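# Fit two printed parts on jig pins, or call

## Task

Quickly seat both loose printed parts on their matching jig pins the way the drawing shows; but if this kit is one that ought not to be assembled, leave every part in place and instead keep the blue CALL button pressed for about one second using a closed gripper.

## Robot and tools

Robot: two arms, left_arm and right_arm, each with six revolute joints and a two-finger parallel gripper plus a wrist camera. The left arm sits on the +y side of the table. Bases are slightly off their nominal places: left_arm at (-0.031, +0.348, 0) m, right_arm at (+0.015, -0.255, 0) m, both turned only slightly about z.

Frames: the scene frame has its origin at table-top height midway between the nominal bases, +x out over the table, +z up. Fixed cameras and the table use the scene frame. Each arm reports its end_effector_position (metres) and end_effector_quat_wxyz in its own base frame. That point lies between the finger pads, about 1 cm short of the fingertips. The fingers point along the gripper's +z and close along its y. Reported hand poses may be wrong by a few centimetres, worse at long reach.

Row layout (used by execute_actions and move): 14 numbers, each in [-1, 1]. First the left arm's 6 joints then its opening, then the right arm's 6 joints then its opening. Joint order within an arm is fixed: elbow, wrist pitch, wrist roll, wrist yaw, shoulder, waist. Joint numbers are scaled offsets, not poses: they count from the arm's Joint targets as they stood when the action or move began (not from the previous row), so sending the same offset again moves further. Scale: 1.0 equals 2.811 rad for waist and shoulder, 2.53 for elbow, 2.575 for wrist pitch, 8.12 for wrist yaw, 9.528 for wrist roll. Send 0 for a joint to hold it. Opening is absolute: +1 fully open, -1 closed; between those the fingers go to where grip_measured reads that value. To keep a gripper unchanged resend its current command, since 0 means half-open. Stated joint ranges (rad): waist -2.880..2.880, shoulder 0.000..3.142, elbow 0.000..3.019, wrist pitch -1.693..1.571, wrist yaw -1.571..1.571, wrist roll -2.094..2.094. True ends may differ by up to 0.084 rad; a request more than 0.084 rad beyond a range end gets the action refused for both arms. "joint sent to its limit" means a joint was clipped at its end.

Tools:
- execute_actions(actions, cameras): actions is a list of actions, each a table of up to 15 rows of 14 numbers; each row is one 1/30 s step and a short table repeats its last row to fill 15 steps. An empty list returns state plus all camera images.
- move(target, speed, blend, opening_speed, grip_force, blocking, cameras): target is one 14-number row or a list of up to 15 rows; every row's offsets count from the same starting Joint targets. Joints move together along paths lasting 0.5 s to 10 s. speed is rad/s of the joint with the longest way (0.01 to 12.57, default 0.5), one value or one per target. blend in rad rounds corners between listed targets (0 = stop at each). opening_speed (0.2 or more, per second on the -1..+1 scale) closes gently. grip_force is newtons per finger pad, 10 to 50, per call or per arm; it persists. blocking=false returns after about 0.5 s while motion continues. The result adds a "move:" line: done, off_target, moving, held or fault, and possibly limits=held. Paths do not avoid obstacles or the other arm.
- wait(seconds 0 to 10, cameras): let time pass holding commands; returns early if a running move ends.
- stop(cameras): brakes a running move; fast moves need room to stop.
- zoom_image(camera, region [x0, y0, x1, y1] in pixels, top-left origin, at most 504 by 504): closer look at the newest image of cam_high, cam_low, cam_over, cam_left_wrist or cam_right_wrist.
- read_manual(section="licences"): licence text only.
- finished_scene(scene=1): ends the scene for good; the result must hold without the robot.

Cameras: cam_high and cam_over (fixed, 896x504) and cam_left_wrist, cam_right_wrist. Calibrations are approximate; wrist images can lag during motion.

Results: Joint positions (rad) and Joint velocities (rad/s) per arm in the joint order above, plus finger-pad gap in metres (0.094 open). "Joint targets" are what the next offsets add to. grip_measured is the opening on the command scale; empty it reads slightly wide, and on a hard part a bit narrower than the part. grip_effort_nm is gripper motor effort (negative closing), not pad force. Joint torques include arm weight and offsets. "joint command not followed" means the clearance check altered steps. MOTOR HOT warns of overheating; OVER-TEMPERATURE FAULT means that arm went limp for 30 to 60 s or more.

Cautions: never let the arms or grippers press on each other, nor one gripper close on the other's fingers. Avoid fast contact with the jig, table or other heavy things; a target far beyond contact pushes hard. Do not drop parts from height, release moving parts, or let anything leave the table. Avoid long stretched-out holding or pushing at unreachable poses, which heats motors. To end a push, command targets back past the current positions. Per-step motion is limited, so large offsets may need several actions.

Each tool is called after ">>>" by a JSON object that holds its "op" and its "data", one argument or row to a line.

## Session

>>> {"op": "execute_actions", "data": {
  "actions": []
}}

Scene clock: 0.00 s.
left_arm: end_effector_position=(+0.1288, +0.2278, +0.1797) grip_measured=+1.000 grip_effort_nm=n/a end_effector_quat_wxyz=(+0.061, +0.339, +0.934, -0.099) | right_arm: end_effector_position=(+0.6346, +0.3243, +0.1054) grip_measured=+1.000 grip_effort_nm=n/a end_effector_quat_wxyz=(-0.454, +0.614, -0.577, -0.289)
Joint names: [elbow, wrist pitch, wrist roll, wrist yaw, shoulder, waist]
Joint positions: left_arm=[0.943 -1.54 1.858 0.136 1.164 1.148 0.094] | right_arm=[1.479 -0.243 -0.954 -0.949 2.044 0.273 0.094]
Joint velocities: within noise
Joint torques (N m): no reading
Heat: left arm: hottest shoulder 35 °C; right arm: hottest shoulder 34 °C.
Joint targets: left_arm=[0.967 -1.540 1.858 0.136 1.163 1.148] | right_arm=[1.497 -0.241 -0.954 -0.949 2.055 0.273]
Tool commands: left_gripper/opening=+1.0 right_gripper/opening=+1.0

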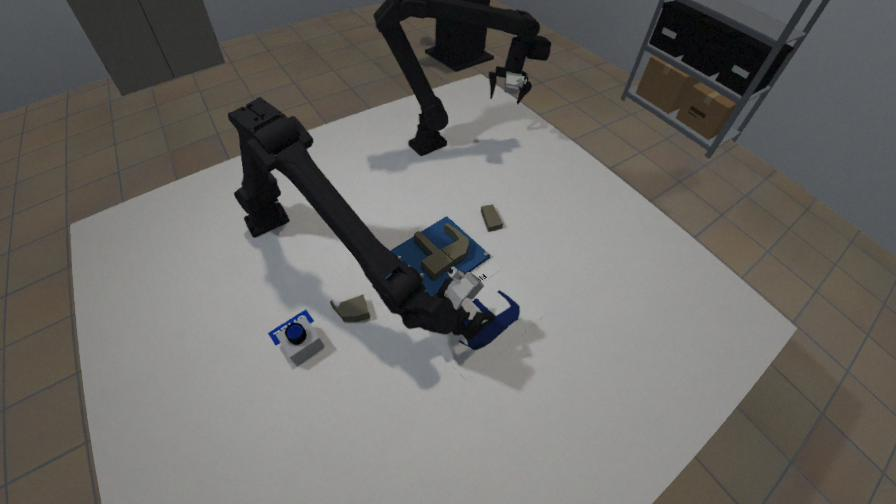

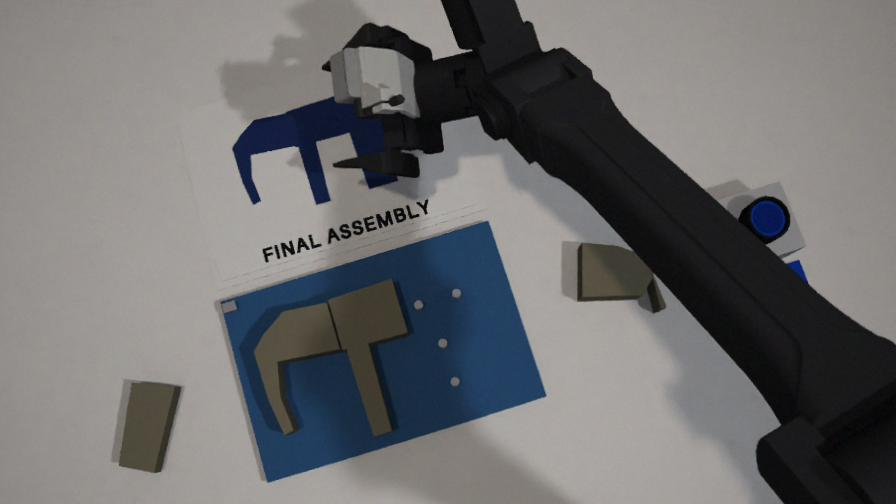

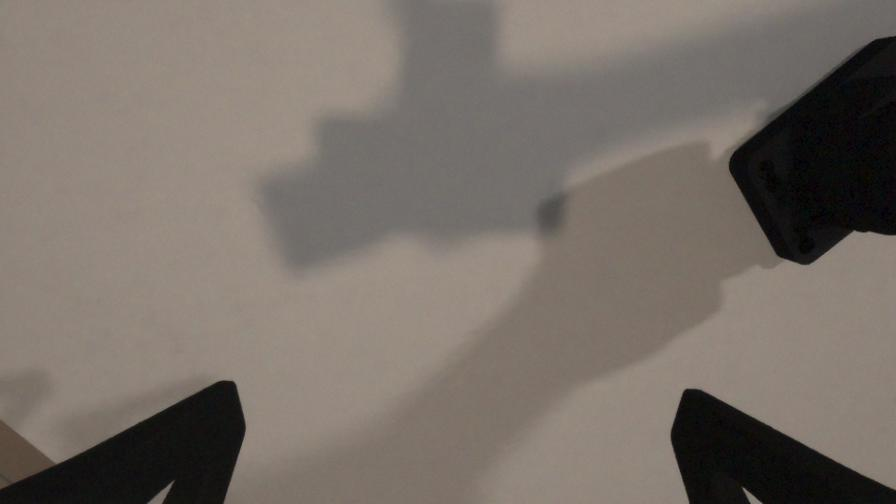

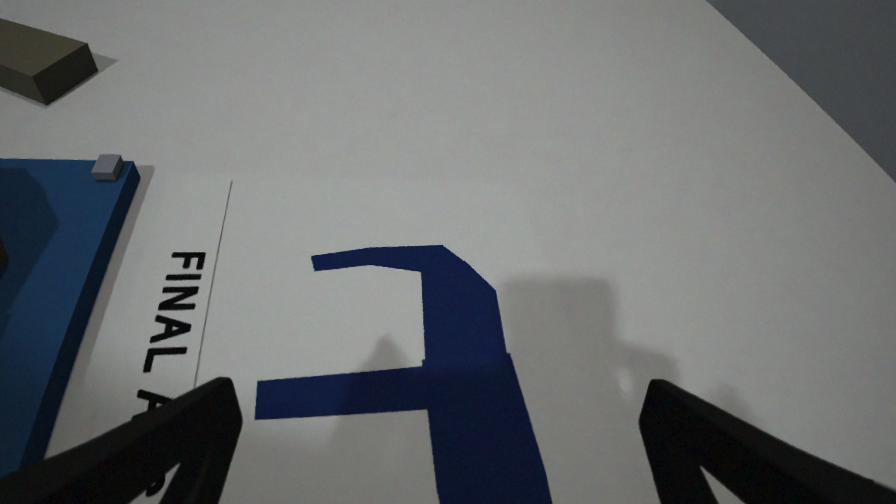

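>>> {"op": "move", "data": {
  "target": [
    [0,0,0,0,0,0,1,-0.08,0,0,0,-0.15,0,1],
    [0,0,0,0,0,0,1,-0.2,0,0,0,-0.3,-0.356,1]
  ],
  "blend": [0.2,0],
  "speed": 1.5,
  "cameras": ["cam_high","cam_over"]
}}

>>> {"op": "zoom_image", "data": {
  "camera": "cam_over",
  "region": [100, 150, 604, 500]
}}

>>> {"op": "zoom_image", "data": {
  "camera": "cam_over",
  "region": [540, 200, 740, 340]
}}

>>> {"op": "zoom_image", "data": {
  "camera": "cam_high",
  "region": [320, 180, 540, 350]
}}

>>> {"op": "zoom_image", "data": {
  "camera": "cam_over",
  "region": [160, 60, 560, 300]
}}

Scene clock: 3.23 s.
left_arm: end_effector_position=(+0.1288, +0.2278, +0.1797) grip_measured=+1.000 grip_effort_nm=-0.02 end_effector_quat_wxyz=(+0.061, +0.339, +0.934, -0.099) | right_arm: end_effector_position=(+0.4525, -0.2180, +0.3539) grip_measured=+1.000 grip_effort_nm=-0.01 end_effector_quat_wxyz=(+0.604, -0.324, +0.722, -0.096)
Joint names: [elbow, wrist pitch, wrist roll, wrist yaw, shoulder, waist]
Joint positions: left_arm=[0.943 -1.54 1.858 0.136 1.164 1.148 0.094] | right_arm=[1 -0.243 -0.954 -0.95 1.206 -0.734 0.094]
Joint torques (N m): left_arm=[10.78 -0.35 0.03 0.15 -4.72 -0.21] | right_arm=[10.92 1.51 0.07 -0.13 -7.71 -2.26]
Heat: left arm: hottest shoulder 35 °C; right arm: hottest shoulder 34 °C.
Joint targets: left_arm=[0.967 -1.540 1.858 0.136 1.163 1.148] | right_arm=[0.991 -0.241 -0.954 -0.949 1.211 -0.728]
move: done
Images, in order (width x height): cam_high 896x504, cam_over 896x504.

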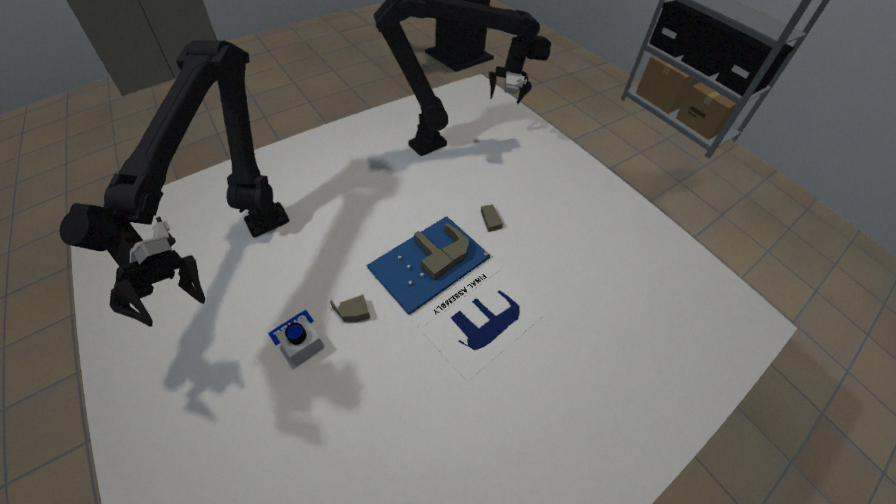

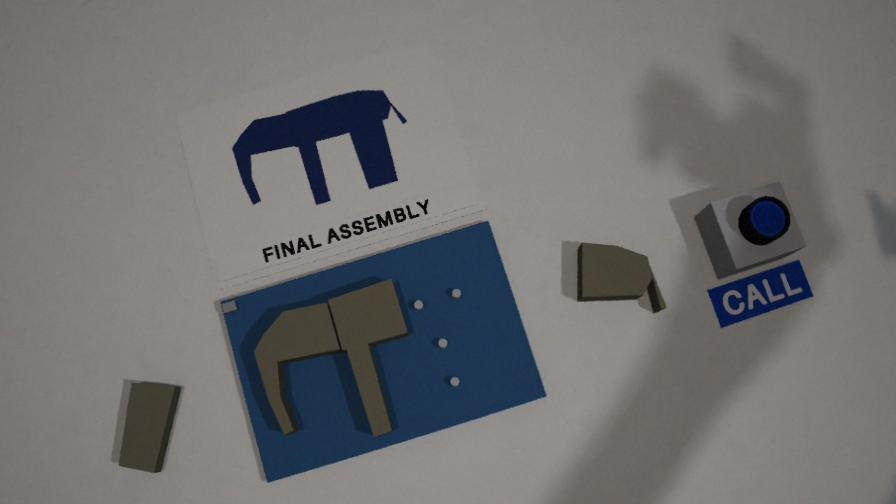

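Scaled by 1.000.

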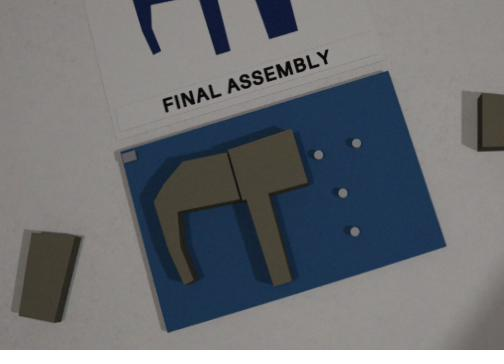

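Scaled by 2.520.

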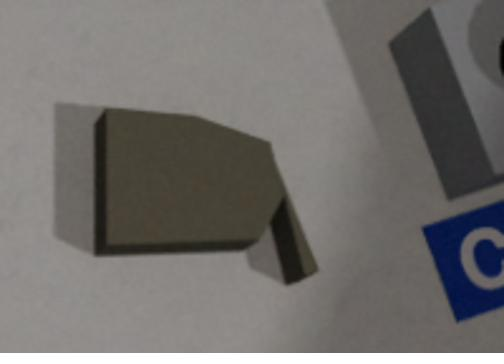

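Scaled by 2.291.

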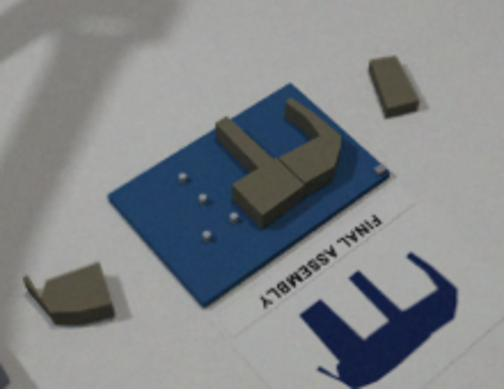

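Scaled by 1.260.

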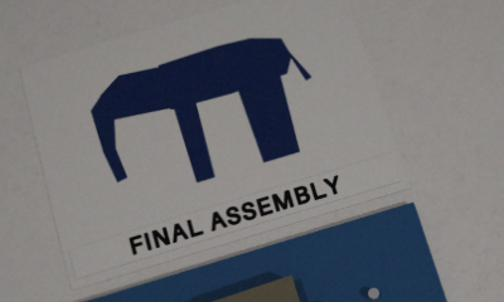

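>>> {"op": "zoom_image", "data": {
  "camera": "cam_over",
  "region": [90, 360, 210, 490]
}}

>>> {"op": "zoom_image", "data": {
  "camera": "cam_over",
  "region": [210, 70, 430, 220]
}}

>>> {"op": "zoom_image", "data": {
  "camera": "cam_over",
  "region": [210, 210, 560, 490]
}}

Scaled by 3.877.

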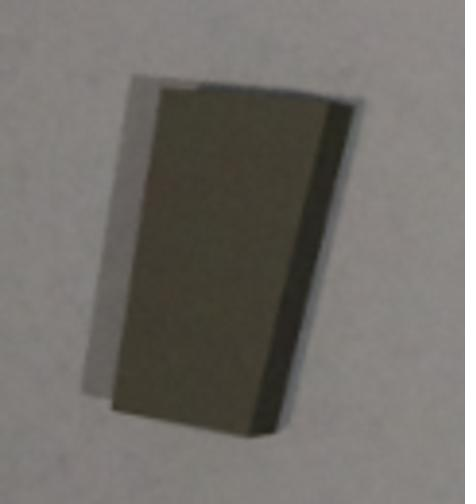

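Scaled by 2.291.

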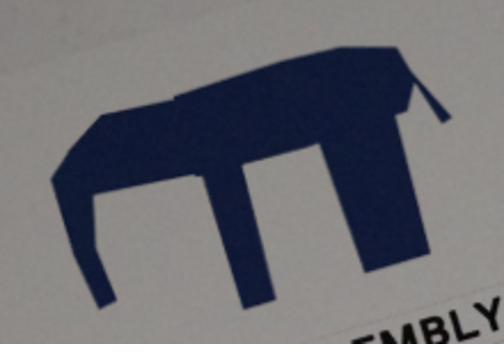

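Scaled by 1.440.

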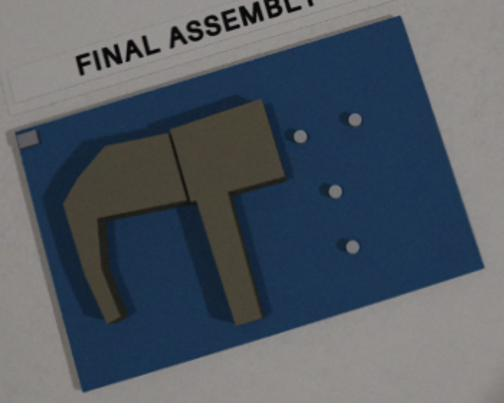

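>>> {"op": "move", "data": {
  "target": [0.0818,0.0982,-0.1651,-0.01675,0.1049,-0.4455,1,0.1059,-0.4093,-0.02225,0.1169,0.1153,0.3255,1],
  "speed": 1.2,
  "cameras": ["all"]
}}

>>> {"op": "zoom_image", "data": {
  "camera": "cam_left_wrist",
  "region": [196, 0, 700, 504]
}}

>>> {"op": "zoom_image", "data": {
  "camera": "cam_right_wrist",
  "region": [196, 0, 700, 504]
}}

Scene clock: 17.30 s.
left_arm: end_effector_position=(+0.3891, -0.0425, +0.1460) grip_measured=+1.000 grip_effort_nm=-0.02 end_effector_quat_wxyz=(-0.026, +0.202, +0.979, -0.004) | right_arm: end_effector_position=(+0.4217, +0.0804, +0.1503) grip_measured=+1.000 grip_effort_nm=-0.02 end_effector_quat_wxyz=(-0.007, -0.622, +0.783, +0.005)
Joint names: [elbow, wrist pitch, wrist roll, wrist yaw, shoulder, waist]
Joint positions: left_arm=[1.123 -1.3 0.3 0.004 1.446 -0.106 0.094] | right_arm=[1.213 -1.285 -1.153 -0.002 1.516 0.189 0.094]
Joint torques (N m): left_arm=[13.18 0.7 -0.12 -0.07 -8.82 0.26] | right_arm=[14.37 -0.25 -0.11 0.11 -9.82 -2.67]
Heat: left arm: hottest shoulder 35 °C; right arm: hottest shoulder 34 °C.
Joint targets: left_arm=[1.173 -1.287 0.285 0.000 1.458 -0.104] | right_arm=[1.259 -1.295 -1.166 0.000 1.536 0.188]
move: off_target (left_arm, right_arm); left_arm: the elbow is farthest, 0.051 rad from its target; right_arm: the elbow is farthest, 0.046 rad from its target
camera_calibration:
cam_left_wrist: T_world_to_cam=[[-0.3784, -0.925536, 0.0139949, 0.105891], [-0.817025, 0.341066, 0.464913, 0.301044], [-0.435067, 0.164489, -0.885246, 0.392594], [0, 0, 0, 1]] pos_world=[0.456835, -0.0692472, 0.206101]
cam_right_wrist: T_world_to_cam=[[0.973499, -0.226955, -0.0281409, -0.388344], [-0.195194, -0.888702, 0.41486, 0.130737], [-0.119163, -0.398372, -0.90945, 0.304789], [0, 0, 0, 1]] pos_world=[0.439891, 0.149469, 0.212024]

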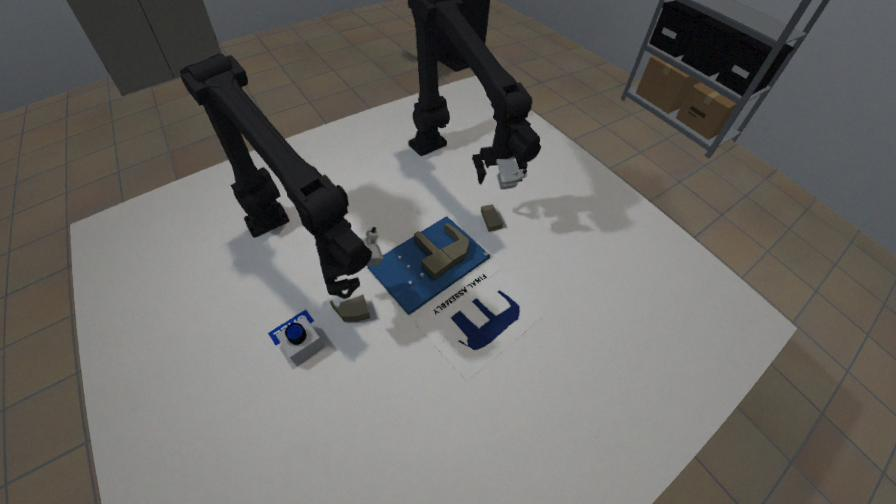

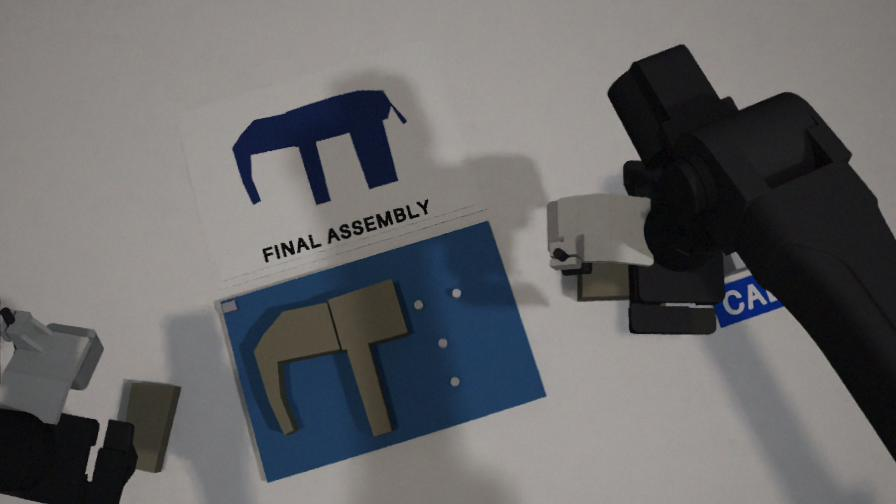

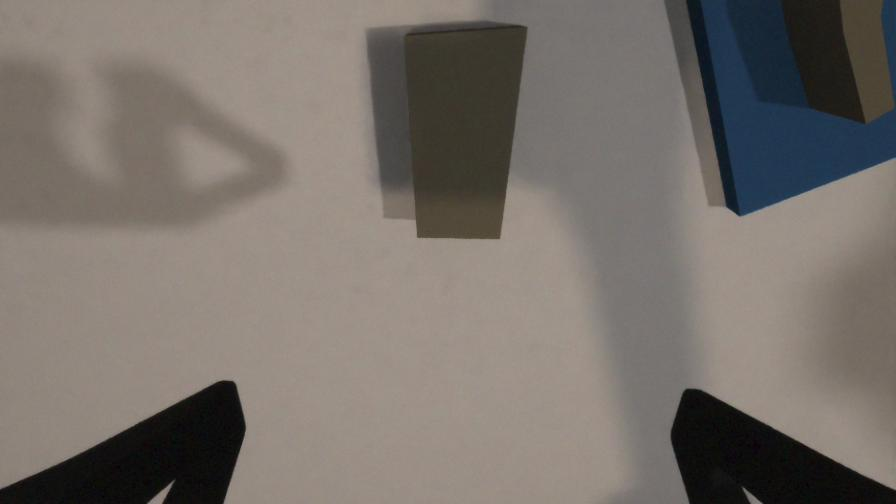

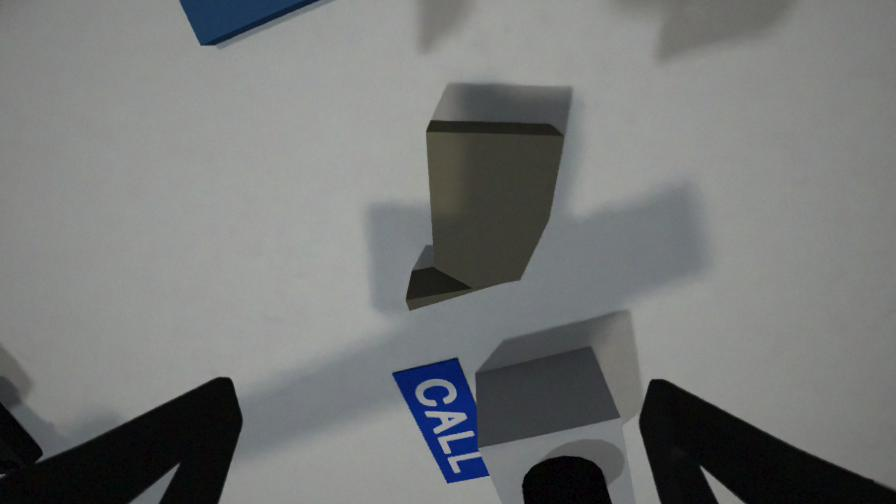

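Scaled by 1.000.

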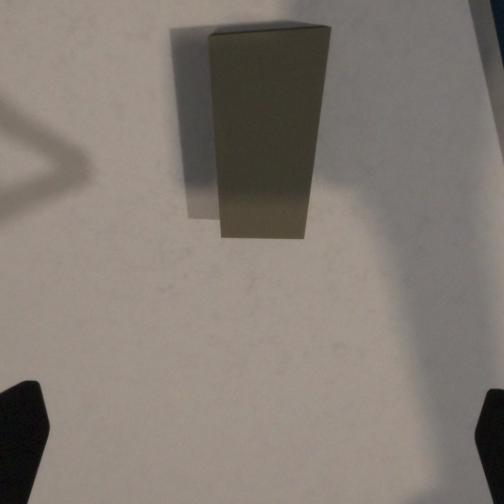

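Scaled by 1.000.

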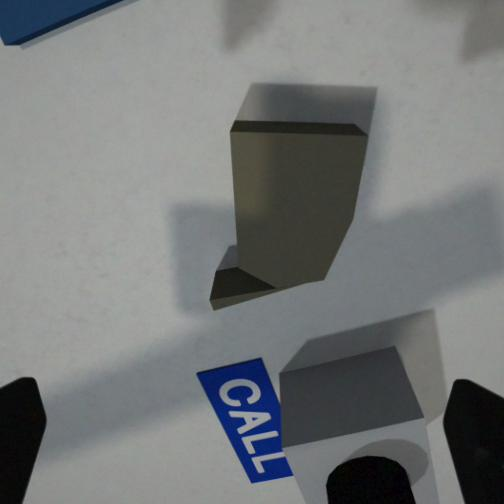

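>>> {"op": "move", "data": {
  "target": [-0.0336,0.0893,-0.0045,0,0.0327,-0.0132,1,-0.0225,0.0753,0.0042,0,0.0423,0.0092,1],
  "speed": 0.6,
  "cameras": ["cam_left_wrist","cam_right_wrist"]
}}

Scene clock: 23.90 s.
left_arm: end_effector_position=(+0.4290, -0.0597, +0.0946) grip_measured=+1.000 grip_effort_nm=-0.02 end_effector_quat_wxyz=(+0.022, +0.196, +0.980, +0.000) | right_arm: end_effector_position=(+0.4594, +0.0962, +0.0955) grip_measured=+1.000 grip_effort_nm=-0.02 end_effector_quat_wxyz=(+0.012, -0.623, +0.782, -0.005)
Joint names: [elbow, wrist pitch, wrist roll, wrist yaw, shoulder, waist]
Joint positions: left_arm=[1.087 -1.07 0.258 0.003 1.544 -0.136 0.094] | right_arm=[1.209 -1.114 -1.138 -0.002 1.642 0.207 0.094]
Joint torques (N m): left_arm=[8.72 0.83 -0.12 -0.15 -10.64 -0.09] | right_arm=[9.01 0.62 0.15 0.11 -11.99 -2.2]
Heat: left arm: hottest shoulder 35 °C; right arm: hottest shoulder 34 °C.
Joint targets: left_arm=[1.089 -1.057 0.243 0.000 1.550 -0.141] | right_arm=[1.202 -1.101 -1.126 0.001 1.654 0.213]
move: done
camera_calibration:
cam_left_wrist: T_world_to_cam=[[-0.366822, -0.93022, -0.011529, 0.102874], [-0.861394, 0.334949, 0.381851, 0.390024], [-0.351344, 0.150002, -0.924152, 0.334241], [0, 0, 0, 1]] pos_world=[0.491134, -0.0850791, 0.161145]
cam_right_wrist: T_world_to_cam=[[0.974618, -0.223628, 0.0105214, -0.427456], [-0.209127, -0.89263, 0.399347, 0.183192], [-0.0799135, -0.391411, -0.916739, 0.247726], [0, 0, 0, 1]] pos_world=[0.474714, 0.164894, 0.15844]
Images, in order (width x height): cam_left_wrist 896x504, cam_right_wrist 896x504.

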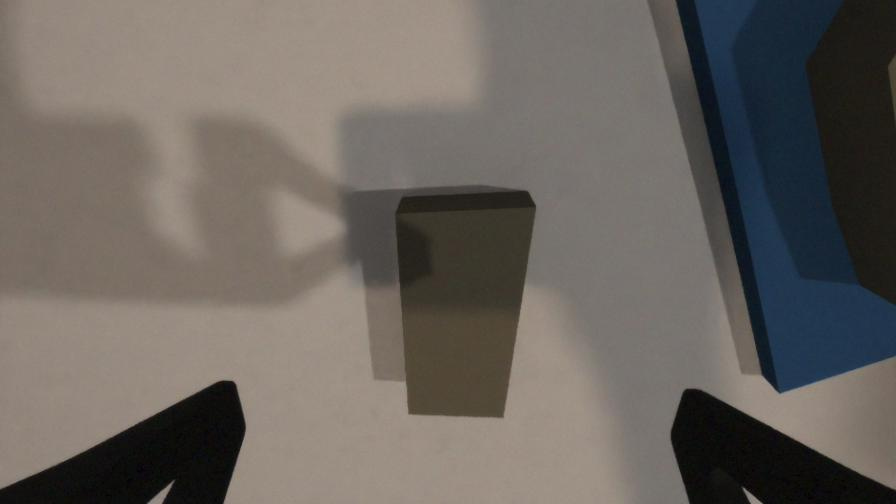

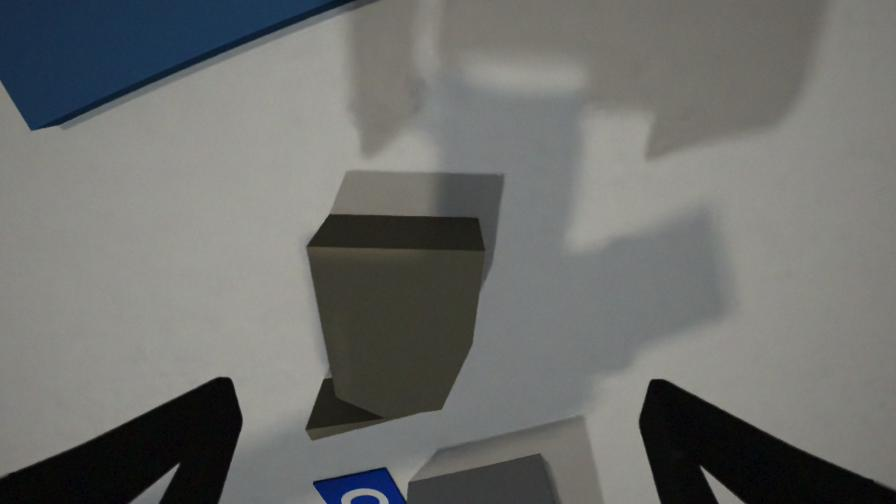

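>>> {"op": "move", "data": {
  "target": [
    [-0.0298,0.0214,0.0014,0,0.0082,-0.0004,1,-0.0324,0.0291,0.0021,0,0.0053,0.0018,1],
    [-0.0506,0.0711,0.0014,0,0.0352,-0.0004,1,-0.0508,0.0718,0.0021,0,0.0277,0.0018,1]
  ],
  "blend": [0.02,0],
  "speed": [0.4,0.2],
  "cameras": ["cam_high","cam_left_wrist","cam_right_wrist"]
}}

Scene clock: 28.13 s.
left_arm: end_effector_position=(+0.4110, -0.0573, +0.0172) grip_measured=+1.000 grip_effort_nm=-0.02 end_effector_quat_wxyz=(+0.004, +0.195, +0.981, -0.001) | right_arm: end_effector_position=(+0.4436, +0.0943, +0.0222) grip_measured=+1.000 grip_effort_nm=-0.02 end_effector_quat_wxyz=(+0.005, -0.616, +0.788, -0.002)
Joint names: [elbow, wrist pitch, wrist roll, wrist yaw, shoulder, waist]
Joint positions: left_arm=[0.962 -0.887 0.257 0.003 1.637 -0.136 0.094] | right_arm=[1.081 -0.929 -1.118 -0.002 1.713 0.21 0.094]
Joint torques (N m): left_arm=[7.27 0.94 -0.01 -0.11 -10.4 -0.5] | right_arm=[7.91 0.64 0.16 0.11 -11.4 -1.96]
Heat: left arm: hottest shoulder 35 °C; right arm: hottest shoulder 34 °C.
Joint targets: left_arm=[0.960 -0.874 0.256 0.000 1.649 -0.142] | right_arm=[1.073 -0.917 -1.106 0.001 1.732 0.218]
move: done
camera_calibration:
cam_left_wrist: T_world_to_cam=[[-0.366321, -0.930483, -0.00328354, 0.0973583], [-0.84799, 0.332388, 0.412833, 0.396917], [-0.383043, 0.154014, -0.910801, 0.269039], [0, 0, 0, 1]] pos_world=[0.475299, -0.0827756, 0.0815]
cam_right_wrist: T_world_to_cam=[[0.970704, -0.240264, -0.00277857, -0.408197], [-0.218617, -0.887926, 0.404715, 0.211131], [-0.0997055, -0.392251, -0.914439, 0.187346], [0, 0, 0, 1]] pos_world=[0.461074, 0.16288, 0.0847343]
Images, in order (width x height): cam_high 896x504, cam_left_wrist 896x504, cam_right_wrist 896x504.

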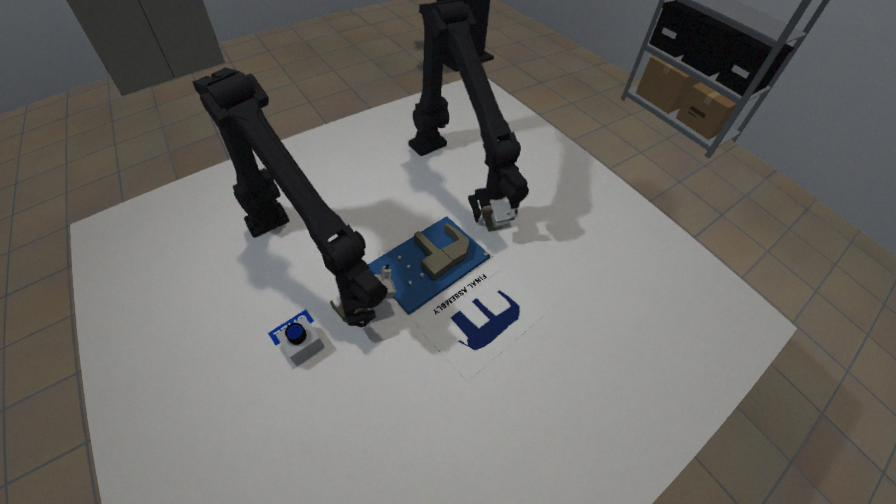

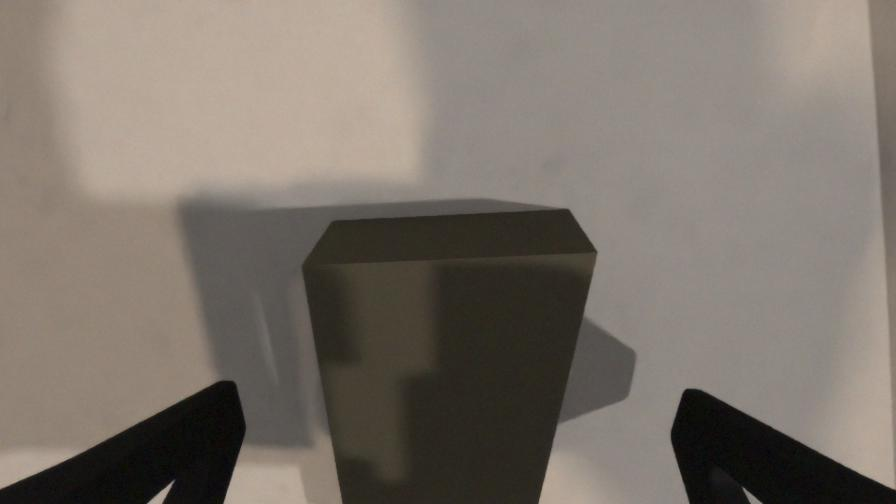

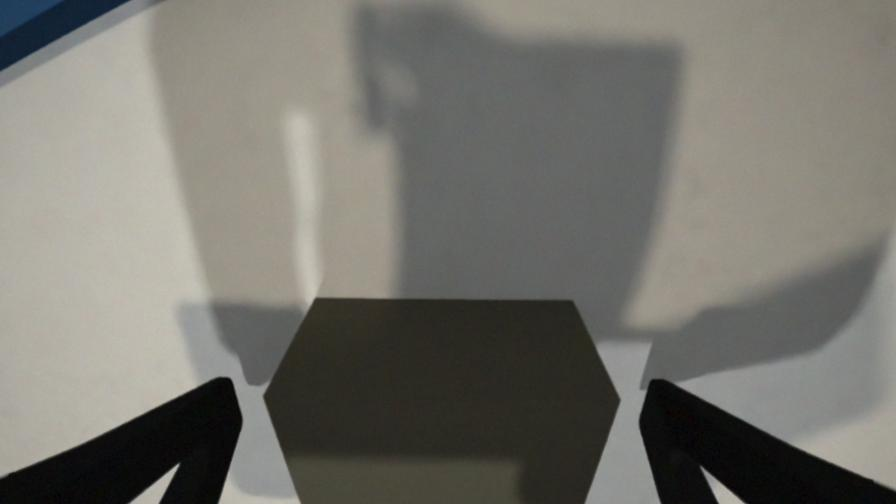

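>>> {"op": "move", "data": {
  "target": [
    [0,0,0,0,0,0,-0.5,0,0,0,0,0,0,-0.15],
    [0.0211,-0.0497,0,0,-0.027,0,-0.5,0.0186,-0.0423,0,0,-0.0224,0,-0.15],
    [0.0211,-0.0497,0,0,-0.027,0,-0.5,0.0917,-0.1021,-0.0093,0,-0.0121,0.0733,-0.15]
  ],
  "blend": [0,0.03,0],
  "speed": [0.3,0.3,0.5],
  "opening_speed": 0.7,
  "cameras": ["all"]
}}

>>> {"op": "zoom_image", "data": {
  "camera": "cam_right_wrist",
  "region": [196, 0, 700, 504]
}}

Scene clock: 34.10 s.
left_arm: end_effector_position=(+0.3934, -0.0547, +0.0369) grip_measured=-0.102 grip_effort_nm=-1.05 end_effector_quat_wxyz=(-0.022, +0.195, +0.981, -0.003) | right_arm: end_effector_position=(+0.4332, +0.1989, +0.0930) grip_measured=+0.122 grip_effort_nm=-1.03 end_effector_quat_wxyz=(+0.010, +0.722, -0.692, -0.004)
Joint names: [elbow, wrist pitch, wrist roll, wrist yaw, shoulder, waist]
Joint positions: left_arm=[0.97 -0.992 0.257 0.002 1.593 -0.136 0.042] | right_arm=[1.265 -1.168 -1.181 -0.001 1.69 0.431 0.053]
Joint torques (N m): left_arm=[11.48 -0.27 0.05 -0.03 -12.16 -0.62] | right_arm=[13.38 -0.24 -0.11 0.07 -12.86 -3.14]
Heat: left arm: hottest shoulder 35 °C; right arm: hottest shoulder 34 °C.
Joint targets: left_arm=[1.014 -1.002 0.256 0.000 1.573 -0.142] | right_arm=[1.305 -1.179 -1.194 0.001 1.698 0.424]
move: off_target (left_arm, right_arm); left_arm: the elbow is farthest, 0.044 rad from its target; right_arm: the elbow is farthest, 0.040 rad from its target
camera_calibration:
cam_left_wrist: T_world_to_cam=[[-0.366242, -0.93048, 0.00861693, 0.0928991], [-0.824911, 0.328947, 0.459691, 0.362161], [-0.430568, 0.16125, -0.888037, 0.298151], [0, 0, 0, 1]] pos_world=[0.461149, -0.0807678, 0.0974866]
cam_right_wrist: T_world_to_cam=[[0.998601, 0.0416127, -0.0326176, -0.438134], [0.0514412, -0.907233, 0.417471, 0.158677], [-0.0122197, -0.418565, -0.908105, 0.258843], [0, 0, 0, 1]] pos_world=[0.432522, 0.270532, 0.154523]

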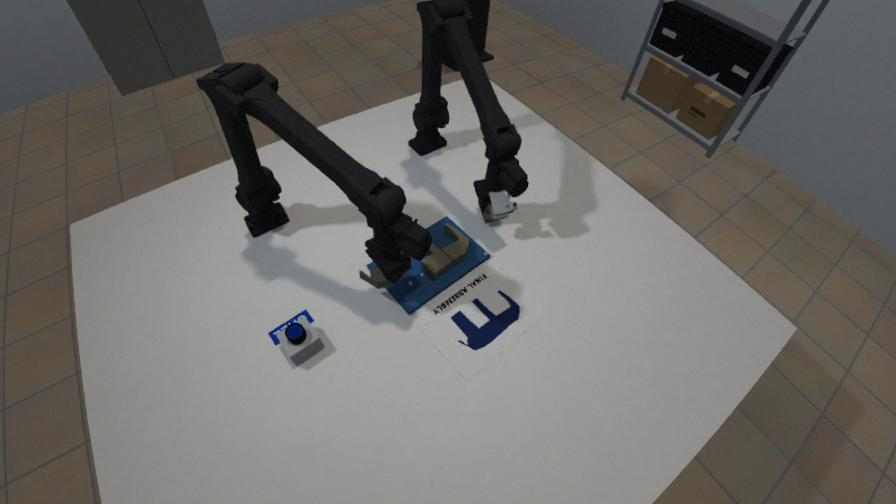

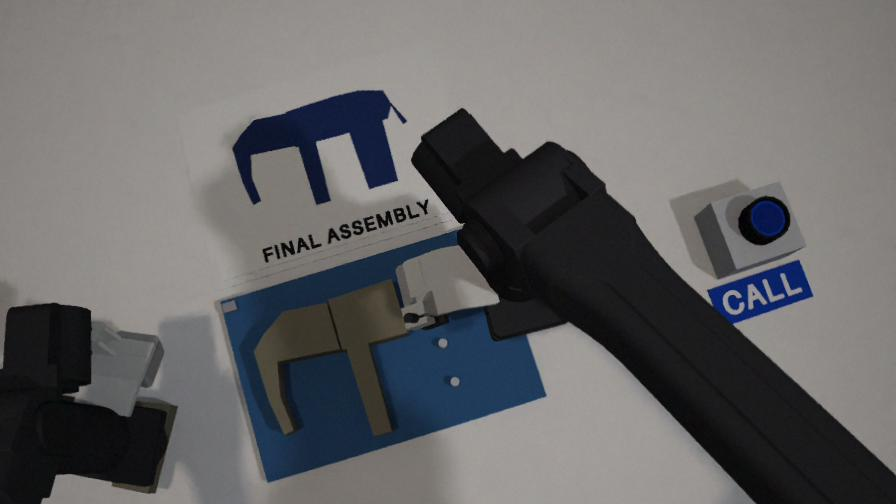

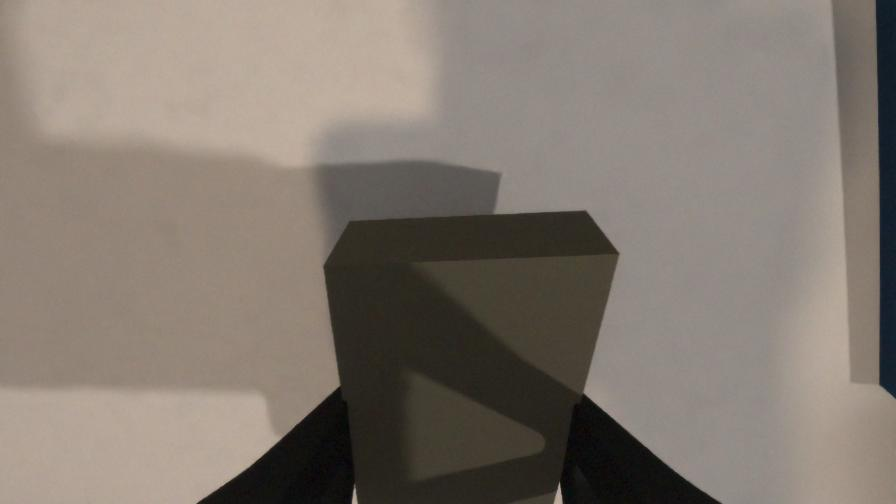

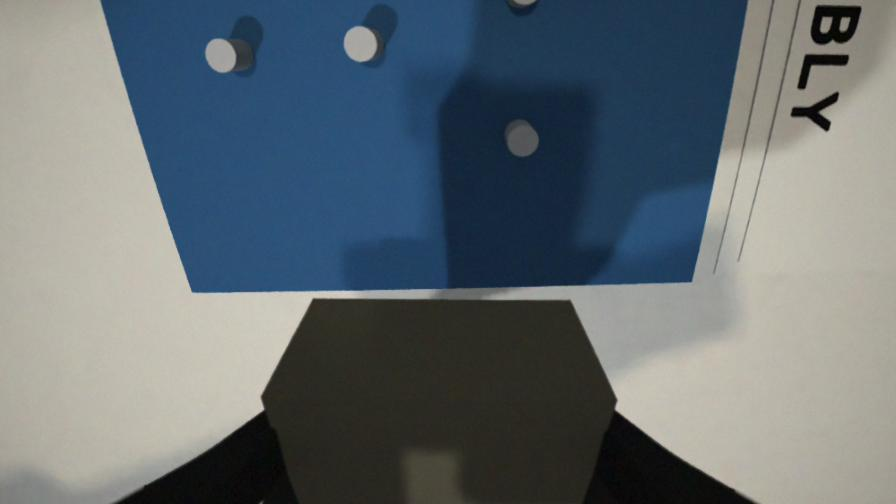

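Scaled by 1.000.

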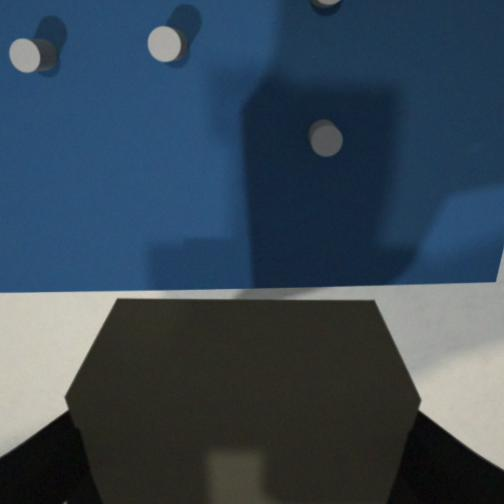

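>>> {"op": "move", "data": {
  "target": [0,0,0,0,0,0,-0.5,0.0395,0.0202,0.0101,0,0.047,0.0448,-0.15],
  "speed": 0.35,
  "cameras": ["cam_over","cam_right_wrist"]
}}

>>> {"op": "zoom_image", "data": {
  "camera": "cam_right_wrist",
  "region": [196, 0, 700, 504]
}}

Scene clock: 38.07 s.
left_arm: end_effector_position=(+0.3934, -0.0547, +0.0369) grip_measured=-0.102 grip_effort_nm=-1.05 end_effector_quat_wxyz=(-0.022, +0.195, +0.981, -0.003) | right_arm: end_effector_position=(+0.4384, +0.2722, +0.0635) grip_measured=+0.122 grip_effort_nm=-1.03 end_effector_quat_wxyz=(+0.013, +0.740, -0.672, -0.004)
Joint names: [elbow, wrist pitch, wrist roll, wrist yaw, shoulder, waist]
Joint positions: left_arm=[0.97 -0.992 0.257 0.002 1.593 -0.136 0.042] | right_arm=[1.358 -1.138 -1.111 -0.001 1.819 0.556 0.053]
Joint torques (N m): left_arm=[11.32 -0.36 0.01 -0.05 -12.22 -0.79] | right_arm=[13.83 0.5 0.17 0.08 -14.39 -3.14]
Heat: left arm: hottest shoulder 35 °C; right arm: hottest shoulder 34 °C.
Joint targets: left_arm=[1.014 -1.002 0.256 0.000 1.573 -0.142] | right_arm=[1.405 -1.127 -1.098 0.000 1.830 0.550]
move: off_target (left_arm, right_arm); left_arm: the elbow is farthest, 0.044 rad from its target; right_arm: the elbow is farthest, 0.046 rad from its target
camera_calibration:
cam_right_wrist: T_world_to_cam=[[0.99473, 0.0959005, -0.0362637, -0.460172], [0.102245, -0.901597, 0.420319, 0.213292], [0.00761354, -0.421812, -0.906651, 0.254849], [0, 0, 0, 1]] pos_world=[0.433999, 0.343933, 0.124721]
Images, in order (width x height): cam_over 896x504, cam_right_wrist 896x504.

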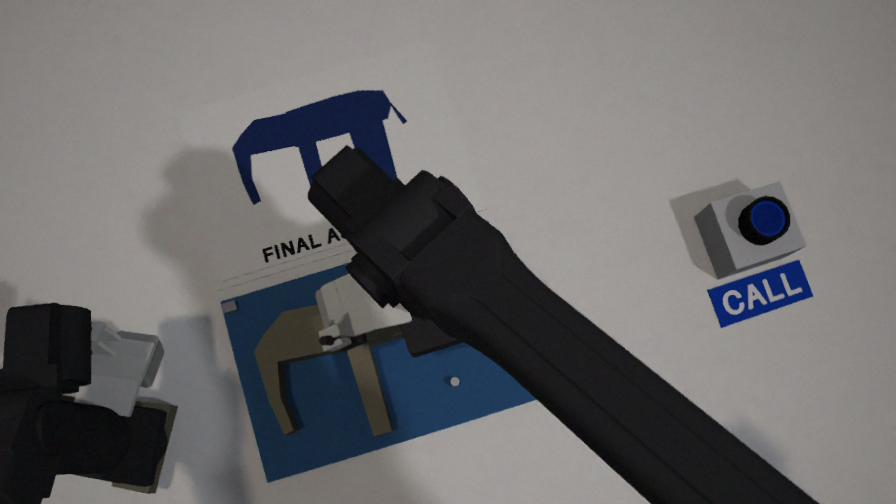

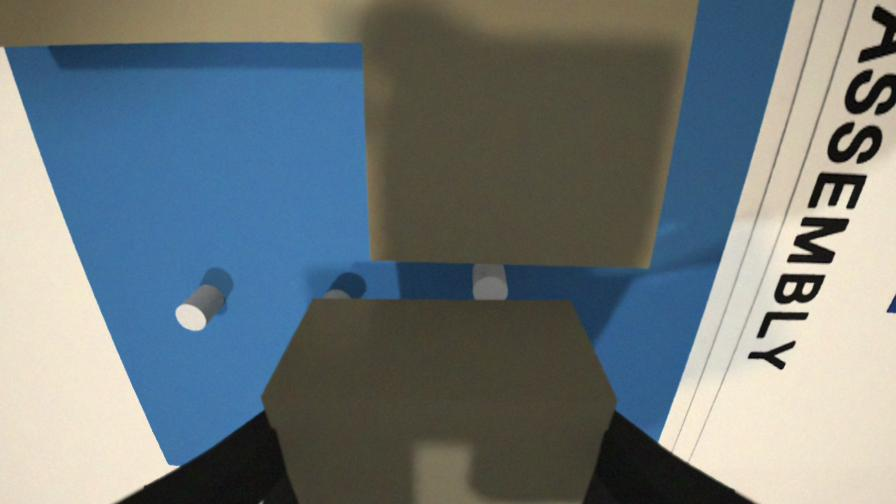

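Scaled by 1.000.

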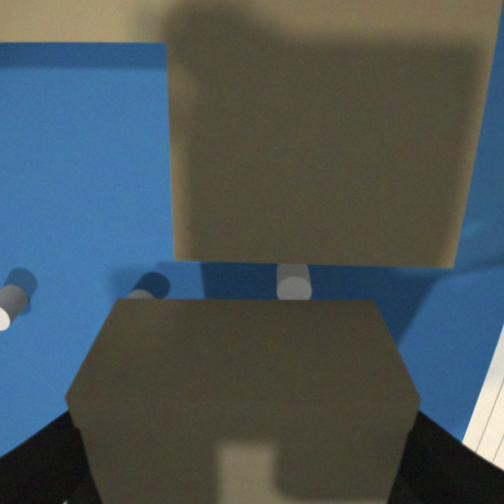

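>>> {"op": "move", "data": {
  "target": [0,0,0,0,0,0,-0.5,0.0102,0.0117,0.0036,0,0.0096,0.0009,-0.15],
  "speed": 0.2,
  "cameras": ["cam_right_wrist"]
}}

>>> {"op": "zoom_image", "data": {
  "camera": "cam_right_wrist",
  "region": [240, 200, 680, 420]
}}

Scene clock: 41.63 s.
left_arm: end_effector_position=(+0.3934, -0.0547, +0.0369) grip_measured=-0.102 grip_effort_nm=-1.05 end_effector_quat_wxyz=(-0.022, +0.195, +0.981, -0.003) | right_arm: end_effector_position=(+0.4523, +0.2809, +0.0624) grip_measured=+0.122 grip_effort_nm=-1.03 end_effector_quat_wxyz=(-0.004, +0.729, -0.685, +0.001)
Joint names: [elbow, wrist pitch, wrist roll, wrist yaw, shoulder, waist]
Joint positions: left_arm=[0.97 -0.992 0.257 0.002 1.593 -0.136 0.042] | right_arm=[1.384 -1.109 -1.077 -0.001 1.838 0.556 0.053]
Joint torques (N m): left_arm=[11.49 -0.38 0.04 -0.07 -12.45 0.03] | right_arm=[13.98 0.62 0.15 0.08 -14.15 -2.84]
Heat: left arm: hottest shoulder 35 °C; right arm: hottest shoulder 34 °C.
Joint targets: left_arm=[1.014 -1.002 0.256 0.000 1.573 -0.142] | right_arm=[1.431 -1.097 -1.064 0.000 1.857 0.553]
move: off_target (left_arm, right_arm); left_arm: the elbow is farthest, 0.044 rad from its target; right_arm: the elbow is farthest, 0.047 rad from its target
camera_calibration:
cam_right_wrist: T_world_to_cam=[[0.998056, 0.0621218, -0.005014, -0.46884], [0.0587992, -0.911888, 0.406205, 0.243562], [0.020662, -0.40571, -0.913768, 0.247349], [0, 0, 0, 1]] pos_world=[0.448497, 0.351579, 0.124733]
Images, in order (width x height): cam_right_wrist 896x504.

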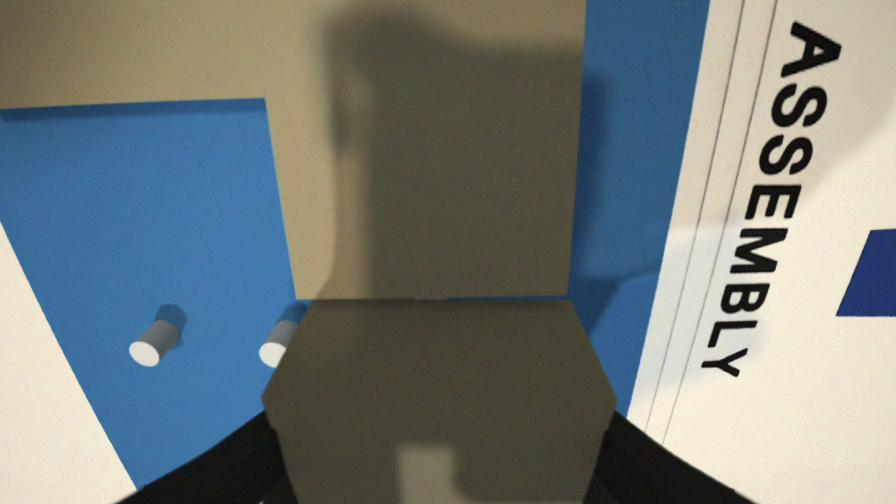

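Scaled by 1.145.

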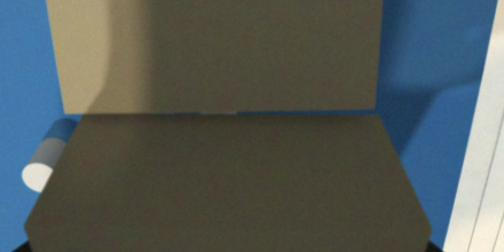

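>>> {"op": "move", "data": {
  "target": [0,0,0,0,0,0,-0.5,-0.0202,0.0058,-0.002,0,0.0046,0.0018,-0.15],
  "speed": 0.15,
  "cameras": ["cam_right_wrist"]
}}

>>> {"op": "zoom_image", "data": {
  "camera": "cam_right_wrist",
  "region": [240, 200, 680, 420]
}}

Scene clock: 44.17 s.
left_arm: end_effector_position=(+0.3934, -0.0547, +0.0369) grip_measured=-0.102 grip_effort_nm=-1.05 end_effector_quat_wxyz=(-0.022, +0.195, +0.981, -0.003) | right_arm: end_effector_position=(+0.4546, +0.2823, +0.0560) grip_measured=+0.122 grip_effort_nm=-1.03 end_effector_quat_wxyz=(-0.005, +0.729, -0.685, +0.001)
Joint names: [elbow, wrist pitch, wrist roll, wrist yaw, shoulder, waist]
Joint positions: left_arm=[0.97 -0.992 0.257 0.002 1.593 -0.136 0.042] | right_arm=[1.384 -1.094 -1.076 -0.001 1.85 0.556 0.053]
Joint torques (N m): left_arm=[11.48 -0.28 -0.01 -0.11 -12.45 -0.32] | right_arm=[9.17 0.62 -0.04 0.08 -14.27 -2.49]
Heat: left arm: hottest shoulder 35 °C; right arm: hottest shoulder 34 °C.
Joint targets: left_arm=[1.014 -1.002 0.256 0.000 1.573 -0.142] | right_arm=[1.380 -1.082 -1.083 0.000 1.870 0.558]
move: off_target (left_arm); left_arm: the elbow is farthest, 0.044 rad from its target
camera_calibration:
cam_right_wrist: T_world_to_cam=[[0.998091, 0.0616843, -0.0029902, -0.471362], [0.0576037, -0.912423, 0.405173, 0.248115], [0.0222645, -0.404572, -0.914235, 0.241046], [0, 0, 0, 1]] pos_world=[0.450803, 0.352982, 0.118434]
Images, in order (width x height): cam_right_wrist 896x504.

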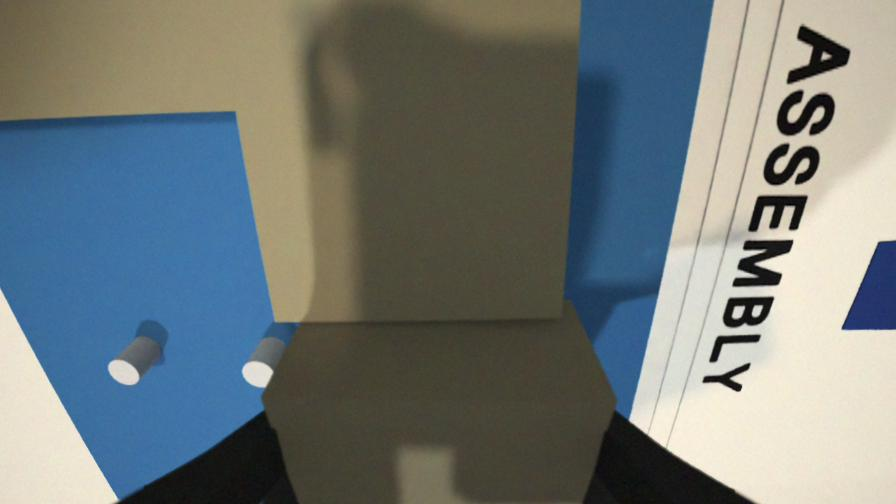

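Scaled by 1.145.

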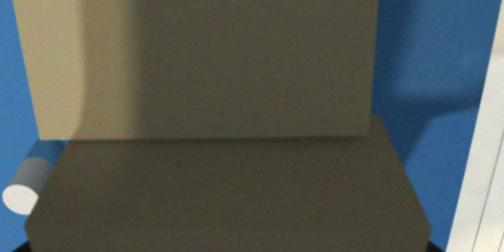

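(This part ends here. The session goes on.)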